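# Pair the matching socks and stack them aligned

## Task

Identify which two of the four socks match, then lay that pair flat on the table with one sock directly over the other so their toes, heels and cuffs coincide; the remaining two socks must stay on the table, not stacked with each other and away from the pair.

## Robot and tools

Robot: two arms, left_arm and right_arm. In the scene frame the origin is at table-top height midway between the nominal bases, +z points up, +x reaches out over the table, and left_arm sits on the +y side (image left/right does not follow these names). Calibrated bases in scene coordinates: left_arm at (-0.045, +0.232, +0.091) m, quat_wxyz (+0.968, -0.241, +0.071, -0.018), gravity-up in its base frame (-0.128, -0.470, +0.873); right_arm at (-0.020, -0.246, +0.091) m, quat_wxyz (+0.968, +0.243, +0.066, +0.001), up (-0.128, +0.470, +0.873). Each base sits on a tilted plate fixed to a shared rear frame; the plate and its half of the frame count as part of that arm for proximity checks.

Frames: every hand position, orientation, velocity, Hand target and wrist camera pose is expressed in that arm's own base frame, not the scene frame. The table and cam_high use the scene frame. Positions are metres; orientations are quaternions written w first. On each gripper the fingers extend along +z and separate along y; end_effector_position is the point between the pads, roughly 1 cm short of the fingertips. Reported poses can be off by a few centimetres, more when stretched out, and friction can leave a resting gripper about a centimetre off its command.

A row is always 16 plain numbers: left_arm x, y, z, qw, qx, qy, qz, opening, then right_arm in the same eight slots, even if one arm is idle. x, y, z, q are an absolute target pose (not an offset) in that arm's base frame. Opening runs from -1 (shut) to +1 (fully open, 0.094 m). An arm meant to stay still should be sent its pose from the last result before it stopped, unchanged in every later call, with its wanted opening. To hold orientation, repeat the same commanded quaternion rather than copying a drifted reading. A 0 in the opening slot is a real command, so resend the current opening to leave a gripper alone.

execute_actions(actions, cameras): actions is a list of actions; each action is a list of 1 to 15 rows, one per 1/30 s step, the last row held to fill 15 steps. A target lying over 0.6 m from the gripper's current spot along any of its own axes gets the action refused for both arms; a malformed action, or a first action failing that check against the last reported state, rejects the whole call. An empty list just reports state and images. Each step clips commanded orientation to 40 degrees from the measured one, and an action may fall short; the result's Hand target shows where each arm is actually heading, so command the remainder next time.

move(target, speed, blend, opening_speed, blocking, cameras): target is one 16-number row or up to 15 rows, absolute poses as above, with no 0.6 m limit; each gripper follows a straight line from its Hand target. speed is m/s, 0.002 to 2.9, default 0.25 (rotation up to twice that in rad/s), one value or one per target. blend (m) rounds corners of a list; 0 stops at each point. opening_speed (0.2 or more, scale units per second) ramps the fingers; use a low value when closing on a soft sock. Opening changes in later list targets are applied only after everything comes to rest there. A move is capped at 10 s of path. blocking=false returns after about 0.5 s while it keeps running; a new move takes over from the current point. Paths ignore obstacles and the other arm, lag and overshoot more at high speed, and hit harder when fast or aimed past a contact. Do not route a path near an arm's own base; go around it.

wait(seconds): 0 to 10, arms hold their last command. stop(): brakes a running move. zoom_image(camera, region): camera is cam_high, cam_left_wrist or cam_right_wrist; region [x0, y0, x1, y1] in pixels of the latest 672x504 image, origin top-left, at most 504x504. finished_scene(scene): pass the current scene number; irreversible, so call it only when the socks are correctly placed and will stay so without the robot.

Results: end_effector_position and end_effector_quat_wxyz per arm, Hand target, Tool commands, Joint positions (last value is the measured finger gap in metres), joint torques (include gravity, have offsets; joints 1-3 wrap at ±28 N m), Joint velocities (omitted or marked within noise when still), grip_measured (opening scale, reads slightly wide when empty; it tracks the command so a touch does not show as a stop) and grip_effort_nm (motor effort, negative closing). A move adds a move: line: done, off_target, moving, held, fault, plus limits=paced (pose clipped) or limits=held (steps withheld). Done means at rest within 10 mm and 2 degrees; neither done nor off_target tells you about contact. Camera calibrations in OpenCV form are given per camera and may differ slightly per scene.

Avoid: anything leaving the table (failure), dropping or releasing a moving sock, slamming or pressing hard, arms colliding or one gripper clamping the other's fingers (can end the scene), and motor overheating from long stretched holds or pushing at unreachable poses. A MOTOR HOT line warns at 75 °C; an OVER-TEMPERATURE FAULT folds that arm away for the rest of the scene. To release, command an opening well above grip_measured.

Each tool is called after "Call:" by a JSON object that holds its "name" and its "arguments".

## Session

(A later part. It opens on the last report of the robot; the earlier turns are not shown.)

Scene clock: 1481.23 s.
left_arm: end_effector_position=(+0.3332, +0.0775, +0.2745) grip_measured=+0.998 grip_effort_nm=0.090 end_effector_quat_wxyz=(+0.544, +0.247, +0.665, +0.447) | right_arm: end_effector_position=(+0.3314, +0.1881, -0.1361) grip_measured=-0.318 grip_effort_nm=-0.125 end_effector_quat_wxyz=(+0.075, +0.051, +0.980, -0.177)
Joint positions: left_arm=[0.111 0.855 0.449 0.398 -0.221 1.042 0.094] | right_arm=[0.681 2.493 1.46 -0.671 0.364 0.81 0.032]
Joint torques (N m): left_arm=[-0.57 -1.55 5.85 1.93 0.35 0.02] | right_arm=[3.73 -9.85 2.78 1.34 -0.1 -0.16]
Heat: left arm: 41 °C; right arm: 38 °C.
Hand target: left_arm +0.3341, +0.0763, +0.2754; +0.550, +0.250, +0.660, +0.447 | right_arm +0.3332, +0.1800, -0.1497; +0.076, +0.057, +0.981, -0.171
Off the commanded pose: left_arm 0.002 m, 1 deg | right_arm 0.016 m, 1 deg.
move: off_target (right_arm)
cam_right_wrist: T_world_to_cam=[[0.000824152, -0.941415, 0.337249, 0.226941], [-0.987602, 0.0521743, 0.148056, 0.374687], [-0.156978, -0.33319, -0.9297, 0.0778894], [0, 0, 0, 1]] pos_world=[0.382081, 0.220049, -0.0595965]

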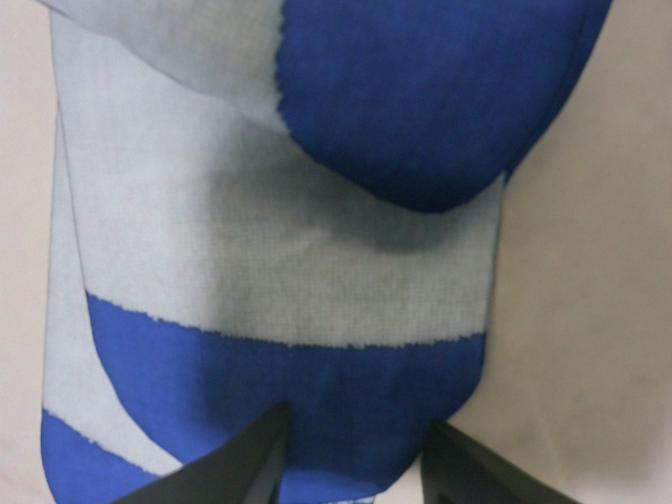

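Call:
{"name": "move", "arguments": {"target": [[0.3342, 0.0763, 0.2753, 0.550, 0.250, 0.660, 0.447, 1.0, 0.3377, 0.1822, -0.1188, 0.0765, 0.0564, 0.9810, -0.1705, -0.32],[0.3342, 0.0763, 0.2753, 0.550, 0.250, 0.660, 0.447, 1.0, 0.3413, 0.1690, -0.1433, 0.0765, 0.0564, 0.9810, -0.1705, -0.32]], "speed": [0.08, 0.05], "cameras": ["cam_right_wrist"]}}

Scene clock: 1489.53 s.
left_arm: end_effector_position=(+0.3332, +0.0775, +0.2746) grip_measured=+0.998 grip_effort_nm=0.100 end_effector_quat_wxyz=(+0.544, +0.247, +0.665, +0.447) | right_arm: end_effector_position=(+0.3391, +0.1814, -0.1312) grip_measured=-0.318 grip_effort_nm=-0.125 end_effector_quat_wxyz=(+0.074, +0.051, +0.982, -0.168)
Joint positions: left_arm=[0.111 0.855 0.449 0.398 -0.221 1.042 0.094] | right_arm=[0.649 2.471 1.448 -0.657 0.353 0.772 0.032]
Joint torques (N m): left_arm=[-0.29 -1.63 5.75 1.94 0.32 0] | right_arm=[3.58 -9.99 2.7 1.2 0.04 -0.11]
Heat: left arm: 41 °C; right arm: 38 °C.
Hand target: left_arm +0.3341, +0.0763, +0.2754; +0.550, +0.250, +0.660, +0.447 | right_arm +0.3406, +0.1691, -0.1426; +0.076, +0.057, +0.981, -0.171
Off the commanded pose: left_arm 0.002 m, 1 deg | right_arm 0.017 m, 1 deg.
move: off_target (right_arm)
cam_right_wrist: T_world_to_cam=[[0.00315167, -0.947406, 0.320019, 0.216954], [-0.987579, 0.0473237, 0.149826, 0.382912], [-0.157091, -0.316516, -0.935489, 0.0777229], [0, 0, 0, 1]] pos_world=[0.389682, 0.212023, -0.0540905]

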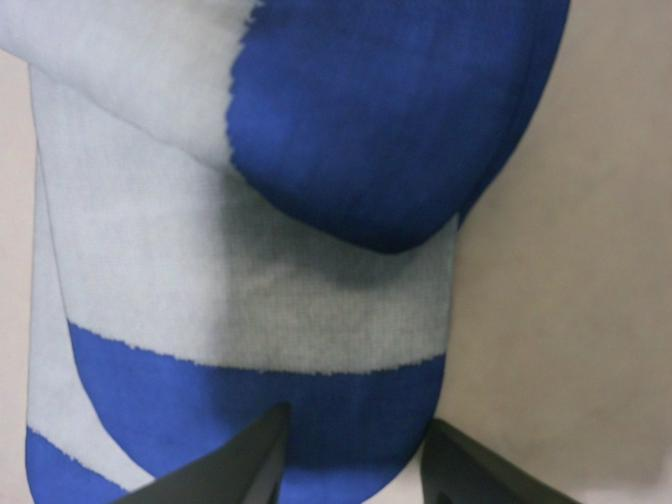

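Call:
{"name": "move", "arguments": {"target": [[0.3342, 0.0763, 0.2753, 0.550, 0.250, 0.660, 0.447, 1.0, 0.3377, 0.1822, -0.1188, 0.0765, 0.0564, 0.9810, -0.1705, -0.04],[0.3342, 0.0763, 0.2753, 0.550, 0.250, 0.660, 0.447, 1.0, 0.3340, 0.1740, -0.1130, 0.0765, 0.0564, 0.9810, -0.1705, -0.04],[0.3342, 0.0763, 0.2753, 0.550, 0.250, 0.660, 0.447, 1.0, 0.3381, 0.1620, -0.1400, 0.0765, 0.0564, 0.9810, -0.1705, -0.04]], "speed": [0.08, 0.06, 0.05], "cameras": ["cam_right_wrist"]}}

Scene clock: 1496.80 s.
left_arm: end_effector_position=(+0.3332, +0.0775, +0.2746) grip_measured=+0.998 grip_effort_nm=0.095 end_effector_quat_wxyz=(+0.544, +0.247, +0.665, +0.447) | right_arm: end_effector_position=(+0.3349, +0.1718, -0.1261) grip_measured=-0.042 grip_effort_nm=0.085 end_effector_quat_wxyz=(+0.071, +0.053, +0.982, -0.170)
Joint positions: left_arm=[0.111 0.855 0.449 0.398 -0.221 1.042 0.094] | right_arm=[0.636 2.438 1.405 -0.651 0.353 0.764 0.045]
Joint torques (N m): left_arm=[-0.32 -1.5 6.02 1.92 0.32 -0.02] | right_arm=[3.78 -9.25 2.82 1.29 0.05 -0.16]
Heat: left arm: 41 °C; right arm: 38 °C.
Hand target: left_arm +0.3341, +0.0763, +0.2754; +0.550, +0.250, +0.660, +0.447 | right_arm +0.3373, +0.1618, -0.1392; +0.076, +0.057, +0.981, -0.171
Off the commanded pose: left_arm 0.002 m, 1 deg | right_arm 0.017 m, 1 deg.
move: off_target (right_arm)
cam_right_wrist: T_world_to_cam=[[-0.000206915, -0.946224, 0.323512, 0.207607], [-0.986423, 0.0533222, 0.155328, 0.377822], [-0.164226, -0.319088, -0.933388, 0.0819267], [0, 0, 0, 1]] pos_world=[0.38619, 0.202438, -0.0493804]

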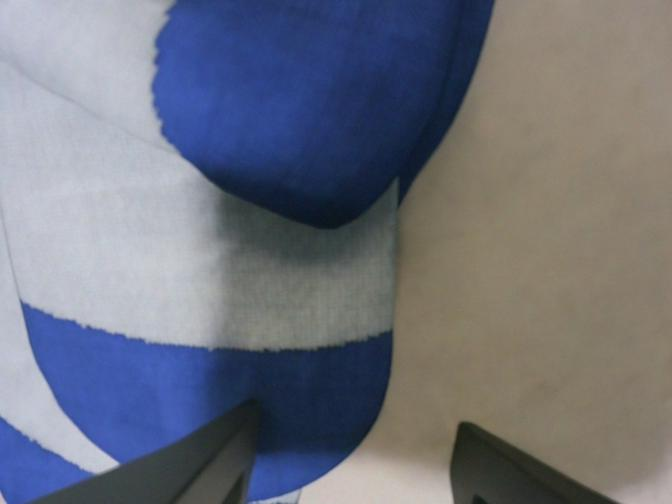

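Call:
{"name": "move", "arguments": {"target": [[0.3342, 0.0763, 0.2753, 0.550, 0.250, 0.660, 0.447, 1.0, 0.3388, 0.1784, -0.1165, 0.0765, 0.0564, 0.9810, -0.1705, -0.32],[0.3342, 0.0763, 0.2753, 0.550, 0.250, 0.660, 0.447, 1.0, 0.3427, 0.1652, -0.1410, 0.0765, 0.0564, 0.9810, -0.1705, -0.32]], "speed": [0.08, 0.05], "cameras": ["cam_right_wrist"]}}

Scene clock: 1507.27 s.
left_arm: end_effector_position=(+0.3332, +0.0775, +0.2746) grip_measured=+0.998 grip_effort_nm=0.090 end_effector_quat_wxyz=(+0.544, +0.247, +0.665, +0.447) | right_arm: end_effector_position=(+0.3390, +0.1709, -0.1251) grip_measured=-0.318 grip_effort_nm=-0.125 end_effector_quat_wxyz=(+0.075, +0.055, +0.981, -0.169)
Joint positions: left_arm=[0.111 0.855 0.449 0.398 -0.221 1.042 0.094] | right_arm=[0.63 2.438 1.41 -0.646 0.358 0.76 0.032]
Joint torques (N m): left_arm=[-0.43 -1.62 5.91 1.96 0.35 0.02] | right_arm=[4.29 -7.99 4.52 1.12 -0.01 -0.16]
Heat: left arm: 41 °C; right arm: 37 °C.
Hand target: left_arm +0.3341, +0.0763, +0.2754; +0.550, +0.250, +0.660, +0.447 | right_arm +0.3420, +0.1650, -0.1403; +0.076, +0.056, +0.981, -0.171
Off the commanded pose: left_arm 0.002 m, 1 deg | right_arm 0.017 m, 0 deg.
move: off_target (right_arm)
cam_right_wrist: T_world_to_cam=[[-0.00538528, -0.946529, 0.322573, 0.208124], [-0.987674, 0.0554976, 0.146358, 0.380613], [-0.156434, -0.317809, -0.935161, 0.0801396], [0, 0, 0, 1]] pos_world=[0.389579, 0.201341, -0.0478976]

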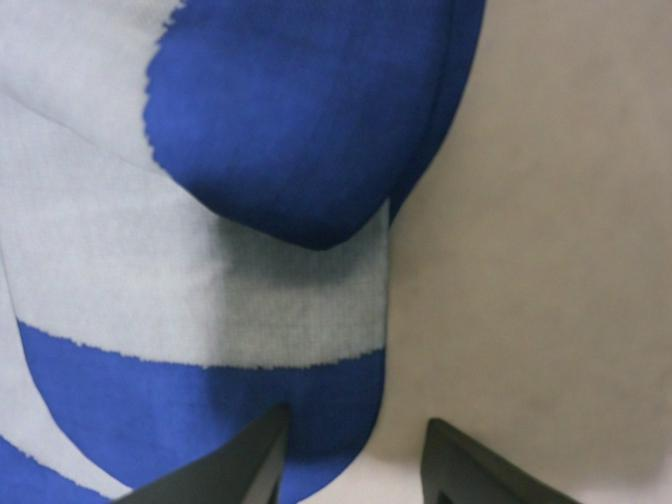

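Call:
{"name": "move", "arguments": {"target": [[0.3342, 0.0763, 0.2753, 0.550, 0.250, 0.660, 0.447, 1.0, 0.3427, 0.1652, -0.1410, 0.0765, 0.0564, 0.9810, -0.1705, -0.95]], "speed": 0.05, "opening_speed": 0.5, "cameras": ["cam_right_wrist"]}}

Scene clock: 1512.63 s.
left_arm: end_effector_position=(+0.3332, +0.0775, +0.2746) grip_measured=+0.998 grip_effort_nm=0.100 end_effector_quat_wxyz=(+0.544, +0.247, +0.665, +0.447) | right_arm: end_effector_position=(+0.3447, +0.1771, -0.1273) grip_measured=-0.948 grip_effort_nm=-0.144 end_effector_quat_wxyz=(+0.082, +0.058, +0.983, -0.151)
Joint positions: left_arm=[0.111 0.855 0.449 0.398 -0.221 1.042 0.094] | right_arm=[0.626 2.438 1.41 -0.609 0.339 0.755 0.002]
Joint torques (N m): left_arm=[-0.47 -1.57 5.87 1.93 0.33 -0.01] | right_arm=[4.6 -8.12 4.6 0.74 0.17 -0.07]
Heat: left arm: 41 °C; right arm: 37 °C.
Hand target: left_arm +0.3341, +0.0763, +0.2754; +0.550, +0.250, +0.660, +0.447 | right_arm +0.3421, +0.1652, -0.1404; +0.076, +0.056, +0.981, -0.170
Off the commanded pose: left_arm 0.002 m, 1 deg | right_arm 0.018 m, 2 deg.
move: off_target (right_arm)
cam_right_wrist: T_world_to_cam=[[-0.0109467, -0.95748, 0.288291, 0.214306], [-0.99001, 0.0509074, 0.131484, 0.385938], [-0.140569, -0.283971, -0.948473, 0.0677979], [0, 0, 0, 1]] pos_world=[0.393959, 0.204799, -0.0482225]

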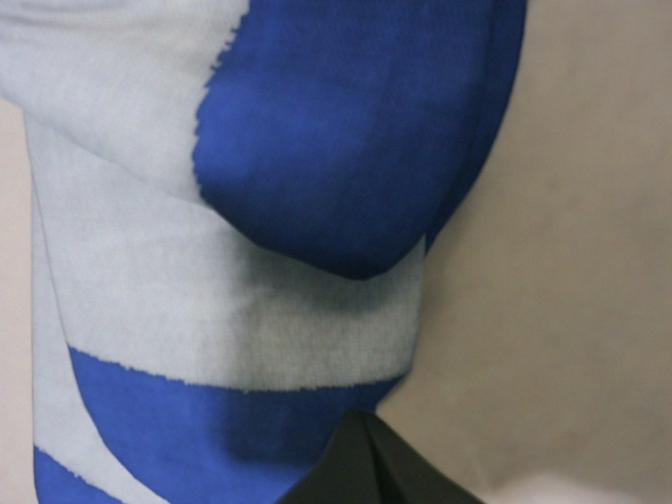

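Call:
{"name": "move", "arguments": {"target": [[0.3342, 0.0763, 0.2753, 0.550, 0.250, 0.660, 0.447, 1.0, 0.3380, 0.1810, -0.1150, 0.0765, 0.0564, 0.9810, -0.1705, -0.95],[0.3342, 0.0763, 0.2753, 0.550, 0.250, 0.660, 0.447, 1.0, 0.3200, 0.1890, -0.1200, 0.0765, 0.0564, 0.9810, -0.1705, -0.95]], "speed": 0.04, "cameras": ["cam_right_wrist"]}}

Scene clock: 1517.53 s.
left_arm: end_effector_position=(+0.3332, +0.0775, +0.2746) grip_measured=+0.998 grip_effort_nm=0.085 end_effector_quat_wxyz=(+0.544, +0.247, +0.665, +0.448) | right_arm: end_effector_position=(+0.3255, +0.1861, -0.1249) grip_measured=-0.948 grip_effort_nm=-0.125 end_effector_quat_wxyz=(+0.075, +0.061, +0.981, -0.169)
Joint positions: left_arm=[0.111 0.855 0.449 0.398 -0.221 1.043 0.094] | right_arm=[0.681 2.438 1.412 -0.669 0.351 0.827 0.002]
Joint torques (N m): left_arm=[-0.47 -1.52 6.05 1.92 0.36 -0.02] | right_arm=[6.75 -12.7 3.92 0.45 -0.03 0.11]
Heat: left arm: 41 °C; right arm: 37 °C.
Hand target: left_arm +0.3341, +0.0763, +0.2754; +0.550, +0.250, +0.660, +0.447 | right_arm +0.3201, +0.1889, -0.1202; +0.076, +0.056, +0.981, -0.171
Off the commanded pose: left_arm 0.002 m, 1 deg | right_arm 0.008 m, 1 deg.
move: done
cam_right_wrist: T_world_to_cam=[[-0.0176531, -0.946951, 0.320892, 0.226234], [-0.987228, 0.0673315, 0.144385, 0.363819], [-0.158332, -0.314245, -0.936046, 0.0828224], [0, 0, 0, 1]] pos_world=[0.37628, 0.215763, -0.0476012]

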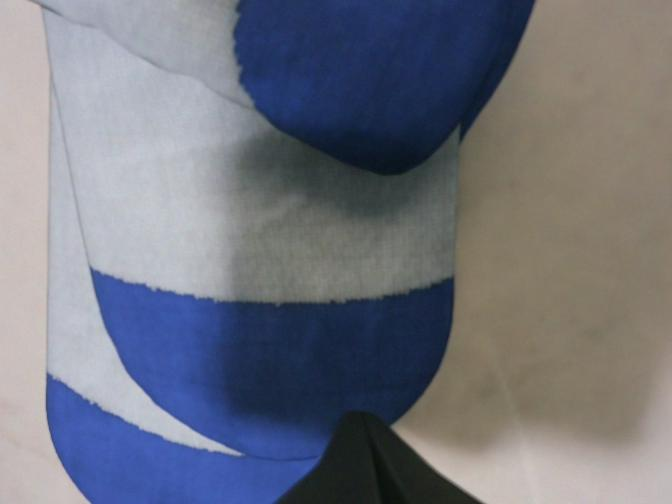

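Call:
{"name": "move", "arguments": {"target": [[0.3342, 0.0763, 0.2753, 0.550, 0.250, 0.660, 0.447, 1.0, 0.3380, 0.1650, -0.0600, 0.0765, 0.0564, 0.9810, -0.1705, -0.36],[0.3342, 0.0763, 0.2753, 0.550, 0.250, 0.660, 0.447, 1.0, 0.3445, 0.1376, -0.0594, 0.0602, -0.0270, 0.9800, 0.1889, -0.36]], "speed": 0.2, "blend": 0.01, "cameras": ["cam_high", "cam_right_wrist"]}}

Scene clock: 1578.63 s.
left_arm: end_effector_position=(+0.3332, +0.0775, +0.2746) grip_measured=+0.998 grip_effort_nm=0.095 end_effector_quat_wxyz=(+0.544, +0.247, +0.665, +0.448) | right_arm: end_effector_position=(+0.3452, +0.1348, -0.0629) grip_measured=-0.362 grip_effort_nm=0.095 end_effector_quat_wxyz=(+0.053, -0.019, +0.982, +0.179)
Joint positions: left_arm=[0.111 0.855 0.449 0.398 -0.221 1.043 0.094] | right_arm=[0.212 2.065 1.036 -0.36 -0.332 0.204 0.03]
Joint torques (N m): left_arm=[-0.4 -1.54 5.81 1.86 0.34 0.02] | right_arm=[4.72 -10.41 3.06 0.82 -0.62 -0.1]
Heat: left arm: 41 °C; right arm: 42 °C.
Hand target: left_arm +0.3341, +0.0763, +0.2754; +0.550, +0.250, +0.660, +0.447 | right_arm +0.3445, +0.1376, -0.0594; +0.060, -0.027, +0.980, +0.189
Off the commanded pose: left_arm 0.002 m, 1 deg | right_arm 0.005 m, 2 deg.
move: done
cam_right_wrist: T_world_to_cam=[[0.18345, -0.917667, -0.352466, 0.0423812], [-0.965357, -0.235855, 0.111617, 0.409038], [-0.185558, 0.31978, -0.929144, 0.0522279], [0, 0, 0, 1]] pos_world=[0.396784, 0.118664, 0.0178098]

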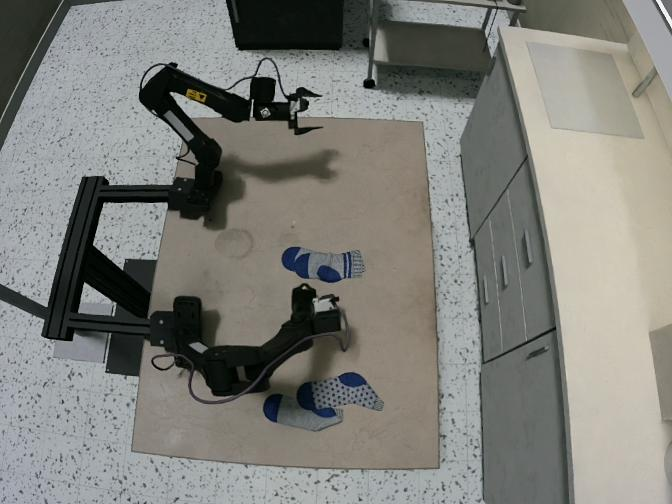

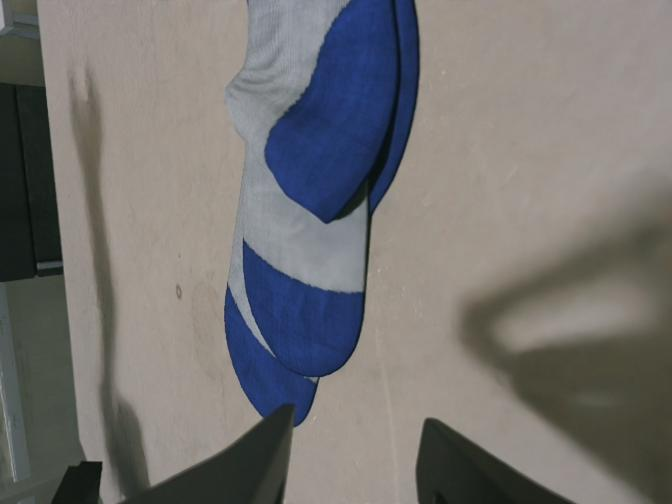

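Call:
{"name": "move", "arguments": {"target": [[0.3342, 0.0763, 0.2753, 0.550, 0.250, 0.660, 0.447, 1.0, 0.3521, 0.1343, -0.0863, 0.0602, -0.0270, 0.9800, 0.1889, -0.36],[0.3342, 0.0763, 0.2753, 0.550, 0.250, 0.660, 0.447, 1.0, 0.3538, 0.1482, -0.1027, 0.0602, -0.0270, 0.9800, 0.1889, -0.36]], "speed": 0.06, "cameras": ["cam_right_wrist"]}}

Scene clock: 1592.20 s.
left_arm: end_effector_position=(+0.3332, +0.0775, +0.2746) grip_measured=+0.998 grip_effort_nm=0.095 end_effector_quat_wxyz=(+0.544, +0.247, +0.665, +0.448) | right_arm: end_effector_position=(+0.3520, +0.1398, -0.0988) grip_measured=-0.362 grip_effort_nm=0.085 end_effector_quat_wxyz=(+0.060, -0.020, +0.981, +0.183)
Joint positions: left_arm=[0.111 0.855 0.449 0.398 -0.221 1.043 0.094] | right_arm=[0.22 2.186 1.036 -0.222 -0.335 0.212 0.03]
Joint torques (N m): left_arm=[-0.36 -1.58 5.91 1.9 0.36 0.01] | right_arm=[6.28 -7.83 4.63 0.9 -0.54 0.04]
Heat: left arm: 41 °C; right arm: 40 °C.
Hand target: left_arm +0.3341, +0.0763, +0.2754; +0.550, +0.250, +0.660, +0.447 | right_arm +0.3536, +0.1481, -0.1024; +0.060, -0.027, +0.980, +0.189
Off the commanded pose: left_arm 0.002 m, 1 deg | right_arm 0.009 m, 1 deg.
move: done
cam_right_wrist: T_world_to_cam=[[0.188788, -0.91487, -0.356893, 0.030436], [-0.966546, -0.237367, 0.0971923, 0.419943], [-0.173633, 0.326605, -0.929075, 0.0133808], [0, 0, 0, 1]] pos_world=[0.402472, 0.123155, -0.0175211]

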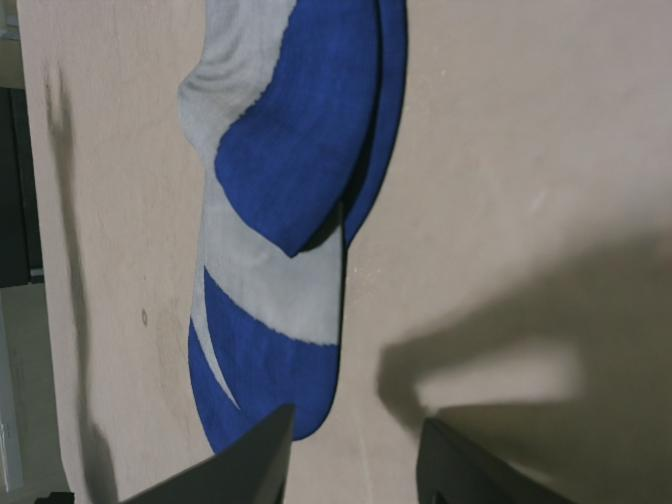

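Call:
{"name": "move", "arguments": {"target": [[0.3342, 0.0763, 0.2753, 0.550, 0.250, 0.660, 0.447, 1.0, 0.3556, 0.1416, -0.1150, 0.0602, -0.0270, 0.9800, 0.1889, -0.36]], "speed": 0.04, "cameras": ["cam_right_wrist"]}}

Scene clock: 1597.67 s.
left_arm: end_effector_position=(+0.3332, +0.0775, +0.2746) grip_measured=+0.998 grip_effort_nm=0.095 end_effector_quat_wxyz=(+0.544, +0.247, +0.665, +0.448) | right_arm: end_effector_position=(+0.3531, +0.1453, -0.1041) grip_measured=-0.362 grip_effort_nm=0.085 end_effector_quat_wxyz=(+0.062, -0.025, +0.978, +0.198)
Joint positions: left_arm=[0.111 0.855 0.449 0.398 -0.221 1.043 0.094] | right_arm=[0.22 2.211 1.036 -0.188 -0.365 0.208 0.03]
Joint torques (N m): left_arm=[-0.46 -1.54 5.85 1.94 0.33 0.03] | right_arm=[4.68 -6.67 4.67 0.81 -0.25 -0.12]
Heat: left arm: 41 °C; right arm: 40 °C.
Hand target: left_arm +0.3341, +0.0763, +0.2754; +0.550, +0.250, +0.660, +0.447 | right_arm +0.3553, +0.1414, -0.1146; +0.060, -0.027, +0.980, +0.189
Off the commanded pose: left_arm 0.002 m, 1 deg | right_arm 0.012 m, 1 deg.
move: off_target (right_arm)
cam_right_wrist: T_world_to_cam=[[0.19966, -0.901479, -0.384021, 0.0247019], [-0.96454, -0.249858, 0.085054, 0.422677], [-0.172625, 0.353422, -0.919399, 0.00359427], [0, 0, 0, 1]] pos_world=[0.403377, 0.126607, -0.0231598]

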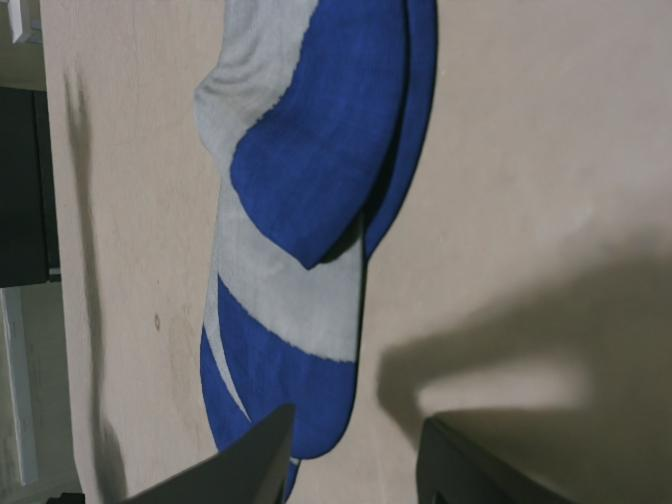

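Call:
{"name": "move", "arguments": {"target": [[0.3342, 0.0763, 0.2753, 0.550, 0.250, 0.660, 0.447, 1.0, 0.3565, 0.1836, -0.1318, 0.0602, -0.0270, 0.9800, 0.1889, -0.36]], "speed": 0.03, "cameras": ["cam_right_wrist"]}}

Scene clock: 1603.27 s.
left_arm: end_effector_position=(+0.3332, +0.0775, +0.2746) grip_measured=+0.998 grip_effort_nm=0.095 end_effector_quat_wxyz=(+0.544, +0.247, +0.665, +0.448) | right_arm: end_effector_position=(+0.3570, +0.1812, -0.1215) grip_measured=-0.362 grip_effort_nm=0.085 end_effector_quat_wxyz=(+0.064, -0.025, +0.978, +0.199)
Joint positions: left_arm=[0.111 0.855 0.449 0.398 -0.221 1.043 0.094] | right_arm=[0.317 2.292 1.085 -0.116 -0.343 0.309 0.03]
Joint torques (N m): left_arm=[-0.53 -1.5 5.7 1.92 0.37 0] | right_arm=[6.41 -7.39 4.94 0.94 -0.24 0.05]
Heat: left arm: 41 °C; right arm: 39 °C.
Hand target: left_arm +0.3341, +0.0763, +0.2754; +0.550, +0.250, +0.660, +0.447 | right_arm +0.3561, +0.1834, -0.1315; +0.060, -0.027, +0.980, +0.189
Off the commanded pose: left_arm 0.002 m, 1 deg | right_arm 0.011 m, 1 deg.
move: off_target (right_arm)
cam_right_wrist: T_world_to_cam=[[0.200435, -0.9011, -0.384506, 0.0492902], [-0.965064, -0.249199, 0.0809361, 0.436486], [-0.16875, 0.35485, -0.919568, -0.0259831], [0, 0, 0, 1]] pos_world=[0.406973, 0.162407, -0.0402683]

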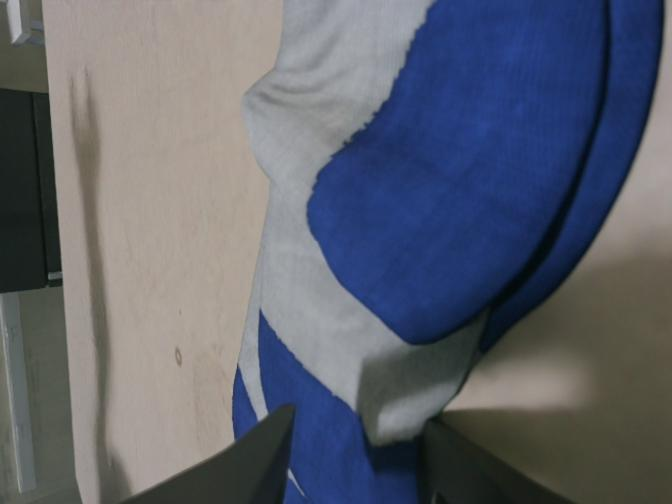

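Call:
{"name": "zoom_image", "arguments": {"camera": "cam_right_wrist", "region": [230, 330, 530, 504]}}

Scaled by 1.680.

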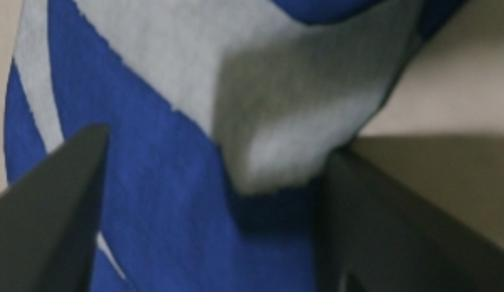

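Call:
{"name": "move", "arguments": {"target": [[0.3342, 0.0763, 0.2753, 0.550, 0.250, 0.660, 0.447, 1.0, 0.3565, 0.1836, -0.1318, 0.0602, -0.0270, 0.9800, 0.1889, -0.95]], "speed": 0.03, "opening_speed": 0.6, "cameras": ["cam_right_wrist"]}}

Scene clock: 1612.80 s.
left_arm: end_effector_position=(+0.3332, +0.0775, +0.2746) grip_measured=+0.998 grip_effort_nm=0.100 end_effector_quat_wxyz=(+0.544, +0.247, +0.665, +0.448) | right_arm: end_effector_position=(+0.3564, +0.1771, -0.1263) grip_measured=-0.948 grip_effort_nm=-0.134 end_effector_quat_wxyz=(+0.063, -0.022, +0.980, +0.187)
Joint positions: left_arm=[0.111 0.855 0.449 0.398 -0.221 1.043 0.094] | right_arm=[0.317 2.301 1.085 -0.116 -0.321 0.311 0.002]
Joint torques (N m): left_arm=[-0.59 -1.52 5.72 1.92 0.37 0.01] | right_arm=[6.42 -8.1 4.93 0.93 -0.45 0.06]
Heat: left arm: 41 °C; right arm: 38 °C.
Hand target: left_arm +0.3341, +0.0763, +0.2754; +0.550, +0.250, +0.660, +0.447 | right_arm +0.3562, +0.1834, -0.1317; +0.060, -0.027, +0.980, +0.189
Off the commanded pose: left_arm 0.002 m, 1 deg | right_arm 0.009 m, 1 deg.
move: done
cam_right_wrist: T_world_to_cam=[[0.193402, -0.911068, -0.364074, 0.0507088], [-0.96648, -0.240777, 0.0891185, 0.43523], [-0.168854, 0.334635, -0.927096, -0.0264436], [0, 0, 0, 1]] pos_world=[0.406368, 0.159842, -0.044841]

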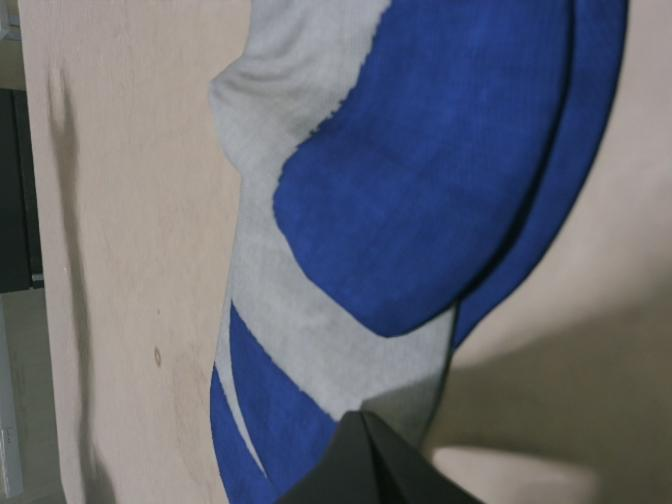

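Call:
{"name": "move", "arguments": {"target": [[0.3342, 0.0763, 0.2753, 0.550, 0.250, 0.660, 0.447, 1.0, 0.3382, 0.1865, -0.1234, 0.0602, -0.0270, 0.9800, 0.1889, -0.95]], "speed": 0.04, "cameras": ["cam_right_wrist"]}}

Scene clock: 1618.73 s.
left_arm: end_effector_position=(+0.3332, +0.0775, +0.2746) grip_measured=+0.998 grip_effort_nm=0.100 end_effector_quat_wxyz=(+0.544, +0.247, +0.665, +0.448) | right_arm: end_effector_position=(+0.3378, +0.1797, -0.1314) grip_measured=-0.948 grip_effort_nm=-0.120 end_effector_quat_wxyz=(+0.049, -0.019, +0.981, +0.184)
Joint positions: left_arm=[0.111 0.855 0.449 0.398 -0.221 1.043 0.094] | right_arm=[0.34 2.291 1.033 -0.094 -0.318 0.336 0.002]
Joint torques (N m): left_arm=[-0.32 -1.57 5.65 1.92 0.37 0] | right_arm=[6.46 -12.15 2.65 0.99 -0.43 0.05]
Heat: left arm: 42 °C; right arm: 38 °C.
Hand target: left_arm +0.3341, +0.0763, +0.2754; +0.550, +0.250, +0.660, +0.447 | right_arm +0.3381, +0.1865, -0.1236; +0.060, -0.027, +0.980, +0.189
Off the commanded pose: left_arm 0.002 m, 1 deg | right_arm 0.011 m, 2 deg.
move: off_target (right_arm)
cam_right_wrist: T_world_to_cam=[[0.182959, -0.913619, -0.36308, 0.058936], [-0.963871, -0.239421, 0.116751, 0.420894], [-0.193595, 0.328601, -0.924415, -0.0253611], [0, 0, 0, 1]] pos_world=[0.389994, 0.162949, -0.0511855]

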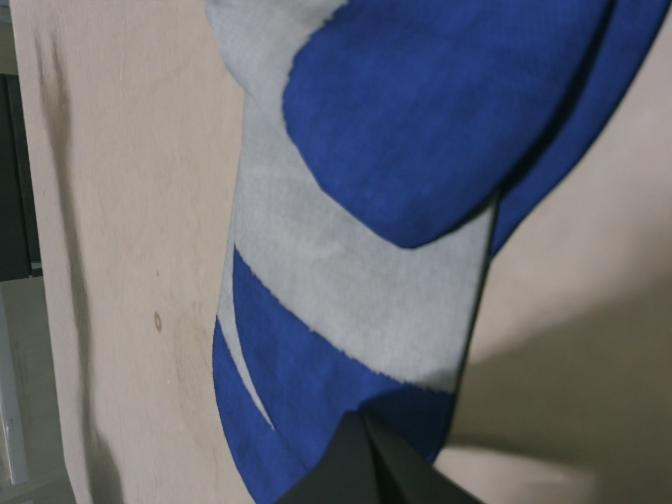

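Call:
{"name": "move", "arguments": {"target": [[0.3342, 0.0763, 0.2753, 0.550, 0.250, 0.660, 0.447, 1.0, 0.3400, 0.1900, -0.0900, 0.0602, -0.0270, 0.9800, 0.1889, -0.95],[0.4743, -0.1803, -0.0280, 0.1068, -0.1650, 0.9540, 0.2274, -0.15, 0.3202, 0.2276, -0.1115, 0.0744, 0.0348, 0.9674, -0.2406, -0.26]], "speed": [0.1, 0.25], "blend": 0.01}}

Scene clock: 1645.90 s.
left_arm: end_effector_position=(+0.4488, -0.1181, +0.0299) grip_measured=+0.998 grip_effort_nm=0.085 end_effector_quat_wxyz=(+0.200, -0.097, +0.933, +0.283) | right_arm: end_effector_position=(+0.3320, +0.2200, -0.1031) grip_measured=-0.948 grip_effort_nm=-0.110 end_effector_quat_wxyz=(+0.082, +0.020, +0.990, -0.111)
Joint positions: left_arm=[-0.512 2.359 1.84 -1.054 -0.708 -0.721 0.094] | right_arm=[0.705 2.373 1.427 -0.65 0.275 0.749 0.002]
Joint torques (N m): left_arm=[-6.74 -7.66 8.01 0.3 -0.09 -0.1] | right_arm=[5.3 -11.1 5.14 0.74 -0.1 0]
Heat: left arm: 41 °C; right arm: 39 °C.
Hand target: left_arm +0.4476, -0.1317, +0.0292; +0.203, -0.086, +0.934, +0.282 | right_arm +0.3315, +0.2194, -0.1030; +0.081, +0.019, +0.990, -0.112
Tool commands: left_gripper/opening=+1.0 right_gripper/opening=-0.95
Off the commanded pose: left_arm 0.089 m, 15 deg | right_arm 0.016 m, 15 deg.
move: held (right_arm; a check stopped the path), off_target (left_arm; braked when a check withheld steps of right_arm); path passed 1 of 2 targets; target 2's new opening was not sent; limits=held
pose unreachable (right arm): on one or more control steps of this call, first in action 0 (counted from 0), this arm could not follow its commanded pose, so it was not sent that pose on those steps. It may still have moved: this result reports where it is.
cause: moving toward the commanded pose would bring a part of the arm too close to another arm (this arm's wrist (the part past joint 4) and the left arm's gripper housing, along the way the arms are being sent, or toward where that arm still pushes).
cam_left_wrist: T_world_to_cam=[[0.399682, -0.807795, -0.433268, -0.260366], [-0.912103, -0.303431, -0.275675, 0.425145], [0.0912223, 0.505368, -0.858069, 0.131087], [0, 0, 0, 1]] pos_world=[0.479882, -0.147568, 0.116875]
cam_right_wrist: T_world_to_cam=[[0.0702297, -0.97399, 0.215434, 0.217439], [-0.989295, -0.0403115, 0.140251, 0.388756], [-0.127919, -0.222978, -0.966394, 0.0816094], [0, 0, 0, 1]] pos_world=[0.379763, 0.245651, -0.0225004]

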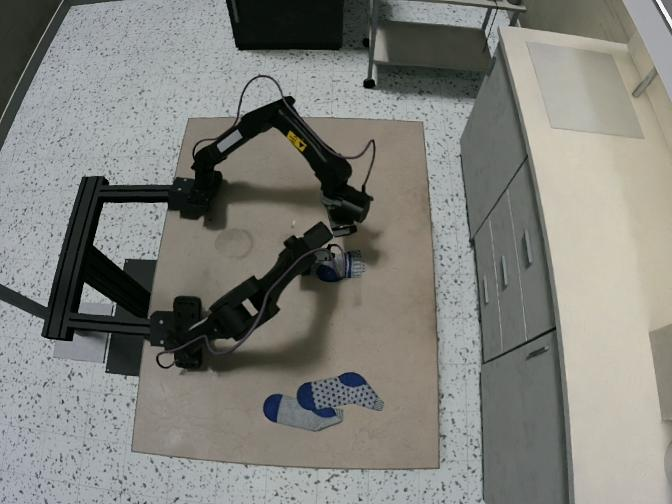

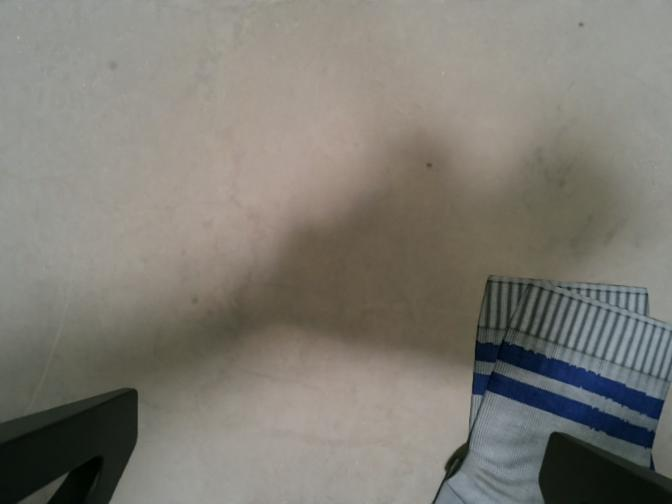

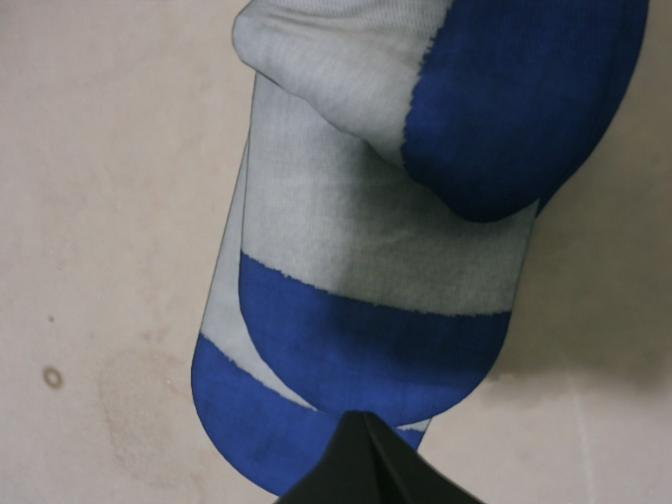

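Call:
{"name": "move", "arguments": {"target": [[0.3342, 0.0763, 0.2753, 0.550, 0.250, 0.660, 0.447, 1.0, 0.3320, 0.2200, -0.1031, 0.0820, 0.0200, 0.9900, -0.1110, -0.15],[0.3342, 0.0763, 0.2753, 0.550, 0.250, 0.660, 0.447, 1.0, 0.3979, 0.2505, -0.1011, -0.0592, -0.4655, 0.8487, -0.2447, -0.15]], "speed": [0.3, 0.3], "cameras": ["cam_high", "cam_right_wrist"]}}

Scene clock: 1685.73 s.
left_arm: end_effector_position=(+0.3342, +0.0776, +0.2733) grip_measured=+0.998 grip_effort_nm=0.085 end_effector_quat_wxyz=(+0.543, +0.248, +0.667, +0.447) | right_arm: end_effector_position=(+0.4045, +0.2442, -0.0935) grip_measured=-0.152 grip_effort_nm=0.085 end_effector_quat_wxyz=(-0.050, -0.452, +0.858, -0.239)
Joint positions: left_arm=[0.111 0.861 0.451 0.398 -0.221 1.042 0.094] | right_arm=[0.705 2.846 2.351 -1.294 0.447 -0.215 0.04]
Joint torques (N m): left_arm=[-0.34 -2.04 5.74 1.9 0.34 0.01] | right_arm=[8.35 -11.73 7.66 0.2 0.05 -0.06]
Heat: left arm: 38 °C; right arm: 42 °C.
Hand target: left_arm +0.3341, +0.0763, +0.2754; +0.550, +0.250, +0.660, +0.447 | right_arm +0.3978, +0.2501, -0.1010; -0.058, -0.466, +0.849, -0.244
Off the commanded pose: left_arm 0.002 m, 1 deg | right_arm 0.012 m, 2 deg.
move: off_target (right_arm)
cam_right_wrist: T_world_to_cam=[[0.869127, -0.388193, 0.30647, -0.223872], [-0.493818, -0.646512, 0.58152, 0.448953], [-0.0276053, -0.656756, -0.753598, 0.19083], [0, 0, 0, 1]] pos_world=[0.421542, 0.328677, -0.048656]

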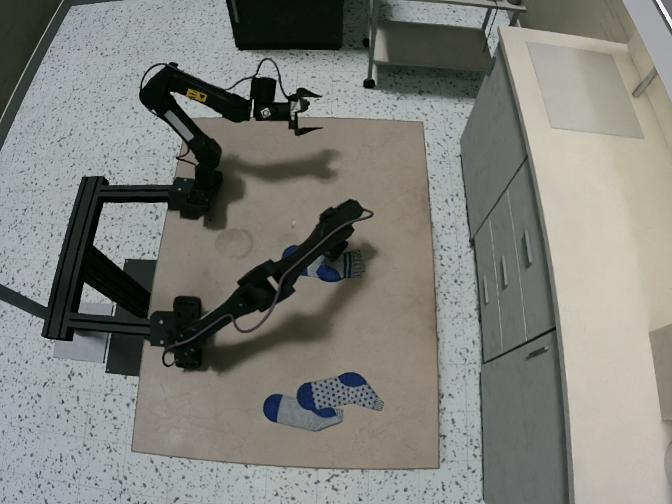

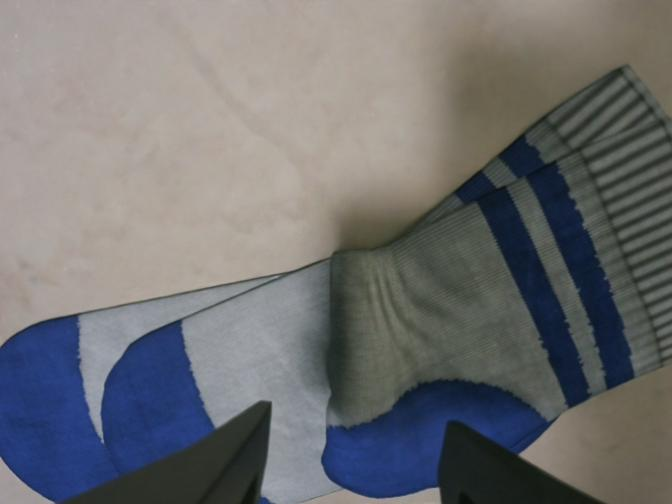

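Call:
{"name": "move", "arguments": {"target": [[0.3342, 0.0763, 0.2753, 0.550, 0.250, 0.660, 0.447, 1.0, 0.4034, 0.2069, -0.1569, -0.0592, -0.4655, 0.8487, -0.2447, -0.32]], "speed": 0.06, "cameras": ["cam_right_wrist"]}}

Scene clock: 1700.67 s.
left_arm: end_effector_position=(+0.3342, +0.0776, +0.2734) grip_measured=+0.998 grip_effort_nm=0.090 end_effector_quat_wxyz=(+0.543, +0.248, +0.666, +0.447) | right_arm: end_effector_position=(+0.4051, +0.2175, -0.1370) grip_measured=-0.318 grip_effort_nm=-0.125 end_effector_quat_wxyz=(-0.052, -0.467, +0.847, -0.248)
Joint positions: left_arm=[0.111 0.861 0.451 0.398 -0.221 1.042 0.094] | right_arm=[0.669 2.838 2.144 -1.078 0.475 -0.29 0.032]
Joint torques (N m): left_arm=[-0.4 -2.03 5.74 1.95 0.36 -0.01] | right_arm=[5.11 -12.33 2.82 1.01 -0.07 -0.1]
Heat: left arm: 38 °C; right arm: 41 °C.
Hand target: left_arm +0.3342, +0.0762, +0.2754; +0.550, +0.250, +0.660, +0.447 | right_arm +0.4027, +0.2067, -0.1560; -0.060, -0.465, +0.849, -0.245
Off the commanded pose: left_arm 0.002 m, 1 deg | right_arm 0.023 m, 1 deg.
move: off_target (right_arm)
cam_right_wrist: T_world_to_cam=[[0.883577, -0.350139, 0.310957, -0.234962], [-0.468241, -0.651386, 0.597031, 0.450153], [-0.0064907, -0.673126, -0.739499, 0.137468], [0, 0, 0, 1]] pos_world=[0.419279, 0.303488, -0.0940355]

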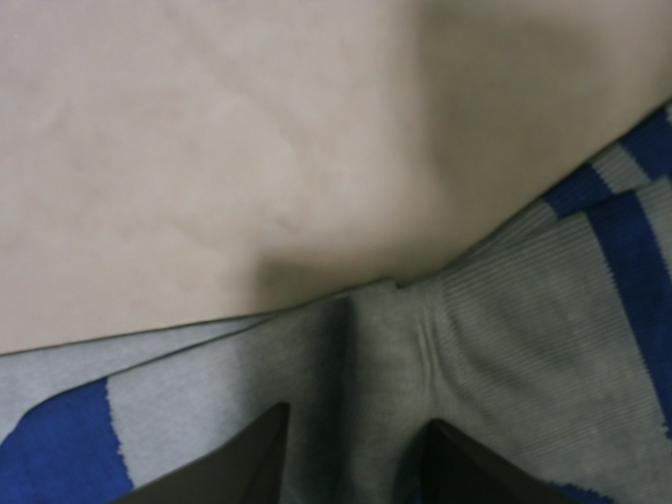

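Call:
{"name": "move", "arguments": {"target": [[0.3342, 0.0763, 0.2753, 0.550, 0.250, 0.660, 0.447, 1.0, 0.4034, 0.2069, -0.1569, -0.0592, -0.4655, 0.8487, -0.2447, -0.92]], "speed": 0.06, "opening_speed": 0.4, "cameras": ["cam_right_wrist"]}}

Scene clock: 1706.40 s.
left_arm: end_effector_position=(+0.3342, +0.0776, +0.2734) grip_measured=+0.998 grip_effort_nm=0.090 end_effector_quat_wxyz=(+0.543, +0.248, +0.666, +0.447) | right_arm: end_effector_position=(+0.4094, +0.2199, -0.1373) grip_measured=-0.918 grip_effort_nm=-0.667 end_effector_quat_wxyz=(-0.042, -0.467, +0.847, -0.249)
Joint positions: left_arm=[0.111 0.861 0.451 0.398 -0.221 1.042 0.094] | right_arm=[0.669 2.838 2.144 -1.057 0.48 -0.294 0.004]
Joint torques (N m): left_arm=[-0.55 -1.98 5.94 1.96 0.35 0.01] | right_arm=[5.14 -12.37 2.89 0.81 -0.12 -0.08]
Heat: left arm: 39 °C; right arm: 42 °C.
Hand target: left_arm +0.3341, +0.0763, +0.2754; +0.550, +0.250, +0.660, +0.447 | right_arm +0.4028, +0.2068, -0.1561; -0.060, -0.465, +0.849, -0.245
Off the commanded pose: left_arm 0.002 m, 1 deg | right_arm 0.024 m, 2 deg.
move: off_target (right_arm)
cam_right_wrist: T_world_to_cam=[[0.879677, -0.348632, 0.323455, -0.234803], [-0.475469, -0.658846, 0.582967, 0.456559], [0.00986605, -0.666616, -0.745336, 0.129946], [0, 0, 0, 1]] pos_world=[0.422349, 0.305567, -0.0933575]

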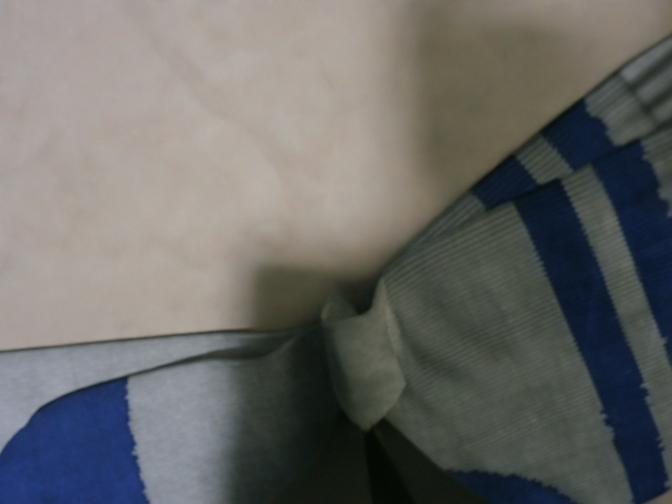

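Call:
{"name": "move", "arguments": {"target": [[0.3342, 0.0763, 0.2753, 0.550, 0.250, 0.660, 0.447, 1.0, 0.3990, 0.2420, -0.0850, -0.0592, -0.4655, 0.8487, -0.2447, -0.92]], "speed": 0.06, "cameras": ["cam_high", "cam_right_wrist"]}}

Scene clock: 1710.37 s.
left_arm: end_effector_position=(+0.3342, +0.0776, +0.2734) grip_measured=+0.998 grip_effort_nm=0.085 end_effector_quat_wxyz=(+0.543, +0.248, +0.666, +0.447) | right_arm: end_effector_position=(+0.3983, +0.2272, -0.0995) grip_measured=-0.920 grip_effort_nm=-0.647 end_effector_quat_wxyz=(-0.075, -0.462, +0.847, -0.251)
Joint positions: left_arm=[0.111 0.861 0.451 0.398 -0.221 1.042 0.094] | right_arm=[0.691 2.836 2.289 -1.289 0.464 -0.245 0.004]
Joint velocities: left_arm=[within noise] | right_arm=[-0.012 -0.012 0.002 -0.095 -0.081 -0.051 -0.004]
Joint torques (N m): left_arm=[-0.36 -2.02 5.75 1.96 0.34 0.06] | right_arm=[8.29 -16.01 7.49 0.08 -0.1 0.1]
Heat: left arm: 39 °C; right arm: 42 °C.
Hand target: left_arm +0.3341, +0.0763, +0.2754; +0.550, +0.250, +0.660, +0.447 | right_arm +0.3987, +0.2417, -0.0851; -0.059, -0.466, +0.849, -0.244
Off the commanded pose: left_arm 0.002 m, 1 deg | right_arm 0.021 m, 2 deg.
move: off_target (right_arm)
cam_right_wrist: T_world_to_cam=[[0.887497, -0.359105, 0.288777, -0.238894], [-0.458574, -0.626554, 0.63019, 0.424688], [-0.0453701, -0.691718, -0.720742, 0.193218], [0, 0, 0, 1]] pos_world=[0.415535, 0.313955, -0.059387]

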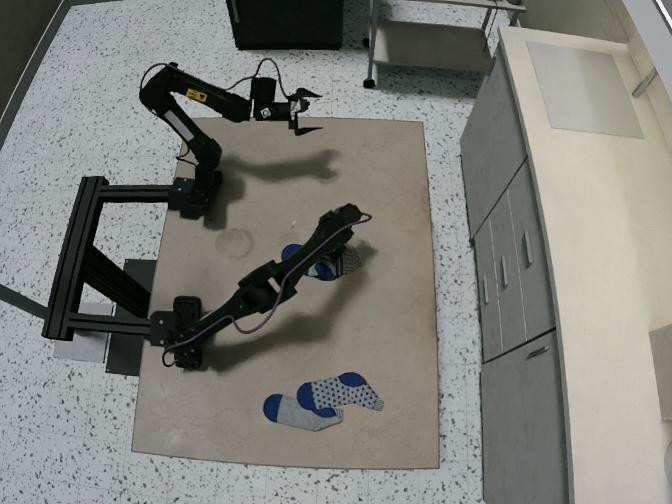

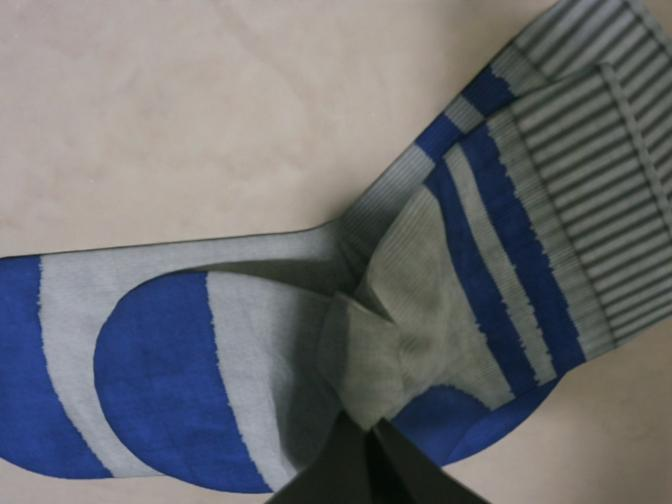

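Call:
{"name": "move", "arguments": {"target": [[0.3342, 0.0763, 0.2753, 0.550, 0.250, 0.660, 0.447, 1.0, 0.3715, 0.2885, 0.0235, -0.0592, -0.4655, 0.8487, -0.2447, -0.92],[0.3342, 0.0763, 0.2753, 0.550, 0.250, 0.660, 0.447, 1.0, 0.3370, 0.1641, 0.0855, -0.0592, -0.4655, 0.8487, -0.2447, -0.92]], "speed": [0.15, 0.2], "blend": 0.03, "cameras": ["cam_high", "cam_right_wrist"]}}

Scene clock: 1718.87 s.
left_arm: end_effector_position=(+0.3342, +0.0776, +0.2734) grip_measured=+0.998 grip_effort_nm=0.090 end_effector_quat_wxyz=(+0.543, +0.248, +0.666, +0.447) | right_arm: end_effector_position=(+0.3379, +0.1630, +0.0849) grip_measured=-0.918 grip_effort_nm=-0.574 end_effector_quat_wxyz=(-0.065, -0.461, +0.851, -0.245)
Joint positions: left_arm=[0.111 0.861 0.451 0.398 -0.221 1.042 0.094] | right_arm=[0.66 2.167 1.814 -1.445 0.463 -0.278 0.004]
Joint torques (N m): left_arm=[-0.39 -2.09 5.71 1.9 0.37 0.02] | right_arm=[5.56 -10.81 4.21 0.55 0.02 -0.07]
Heat: left arm: 40 °C; right arm: 43 °C.
Hand target: left_arm +0.3341, +0.0763, +0.2754; +0.550, +0.250, +0.660, +0.447 | right_arm +0.3370, +0.1640, +0.0855; -0.060, -0.465, +0.849, -0.245
Off the commanded pose: left_arm 0.002 m, 1 deg | right_arm 0.002 m, 1 deg.
move: done
cam_right_wrist: T_world_to_cam=[[0.882765, -0.367224, 0.293041, -0.259081], [-0.46834, -0.638427, 0.610794, 0.247396], [-0.0372128, -0.67643, -0.735566, 0.27499], [0, 0, 0, 1]] pos_world=[0.354806, 0.248815, 0.127087]

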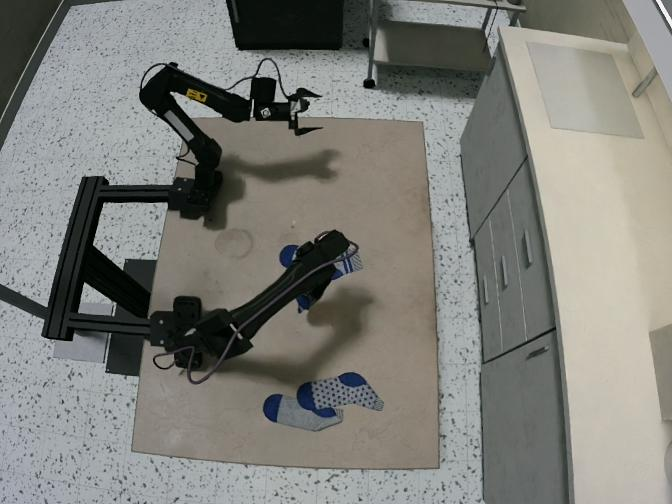

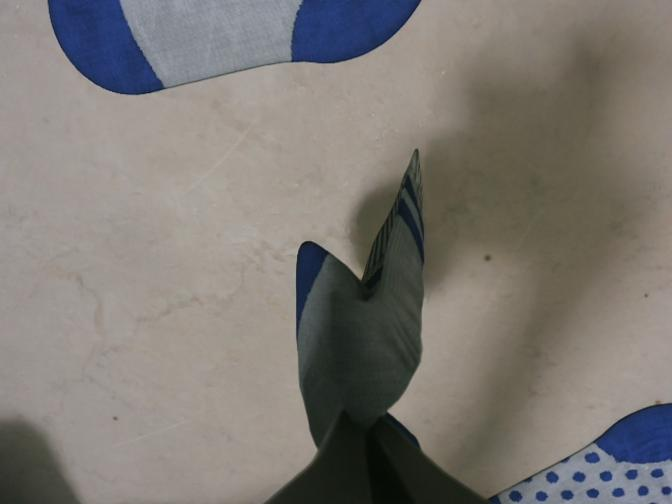

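Call:
{"name": "move", "arguments": {"target": [[0.3342, 0.0763, 0.2753, 0.550, 0.250, 0.660, 0.447, 1.0, 0.3498, 0.1171, -0.0018, -0.0592, -0.4655, 0.8487, -0.2447, -0.92],[0.3342, 0.0763, 0.2753, 0.550, 0.250, 0.660, 0.447, 1.0, 0.3570, 0.0870, -0.0500, -0.0592, -0.4655, 0.8487, -0.2447, -0.92]], "speed": [0.1, 0.08], "cameras": ["cam_high", "cam_right_wrist"]}}

Scene clock: 1726.27 s.
left_arm: end_effector_position=(+0.3342, +0.0776, +0.2734) grip_measured=+0.998 grip_effort_nm=0.090 end_effector_quat_wxyz=(+0.543, +0.248, +0.666, +0.447) | right_arm: end_effector_position=(+0.3612, +0.0901, -0.0404) grip_measured=-0.919 grip_effort_nm=-0.637 end_effector_quat_wxyz=(-0.049, -0.460, +0.852, -0.243)
Joint positions: left_arm=[0.111 0.861 0.451 0.398 -0.221 1.042 0.094] | right_arm=[0.47 2.212 1.361 -0.815 0.494 -0.496 0.004]
Joint velocities: left_arm=[within noise] | right_arm=[-0.002 -0.007 0.002 -0.007 -0.037 -0.037 -0.004]
Joint torques (N m): left_arm=[-0.4 -1.91 5.65 1.93 0.34 0.01] | right_arm=[5.23 -8.51 3.81 0.61 0.04 -0.07]
Heat: left arm: 40 °C; right arm: 42 °C.
Hand target: left_arm +0.3341, +0.0763, +0.2754; +0.550, +0.250, +0.660, +0.447 | right_arm +0.3568, +0.0869, -0.0497; -0.059, -0.465, +0.849, -0.245
Off the commanded pose: left_arm 0.002 m, 1 deg | right_arm 0.011 m, 1 deg.
move: off_target (right_arm)
cam_right_wrist: T_world_to_cam=[[0.877006, -0.367496, 0.309528, -0.266905], [-0.480279, -0.651835, 0.586893, 0.292854], [-0.0139199, -0.663369, -0.748163, 0.124318], [0, 0, 0, 1]] pos_world=[0.376459, 0.175275, 0.00375086]

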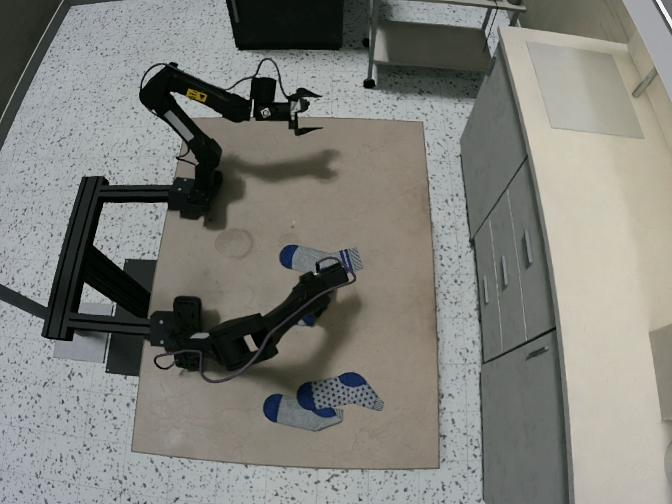

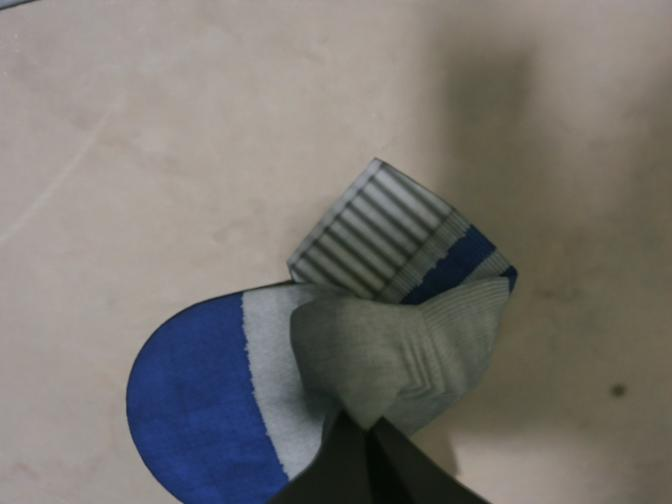

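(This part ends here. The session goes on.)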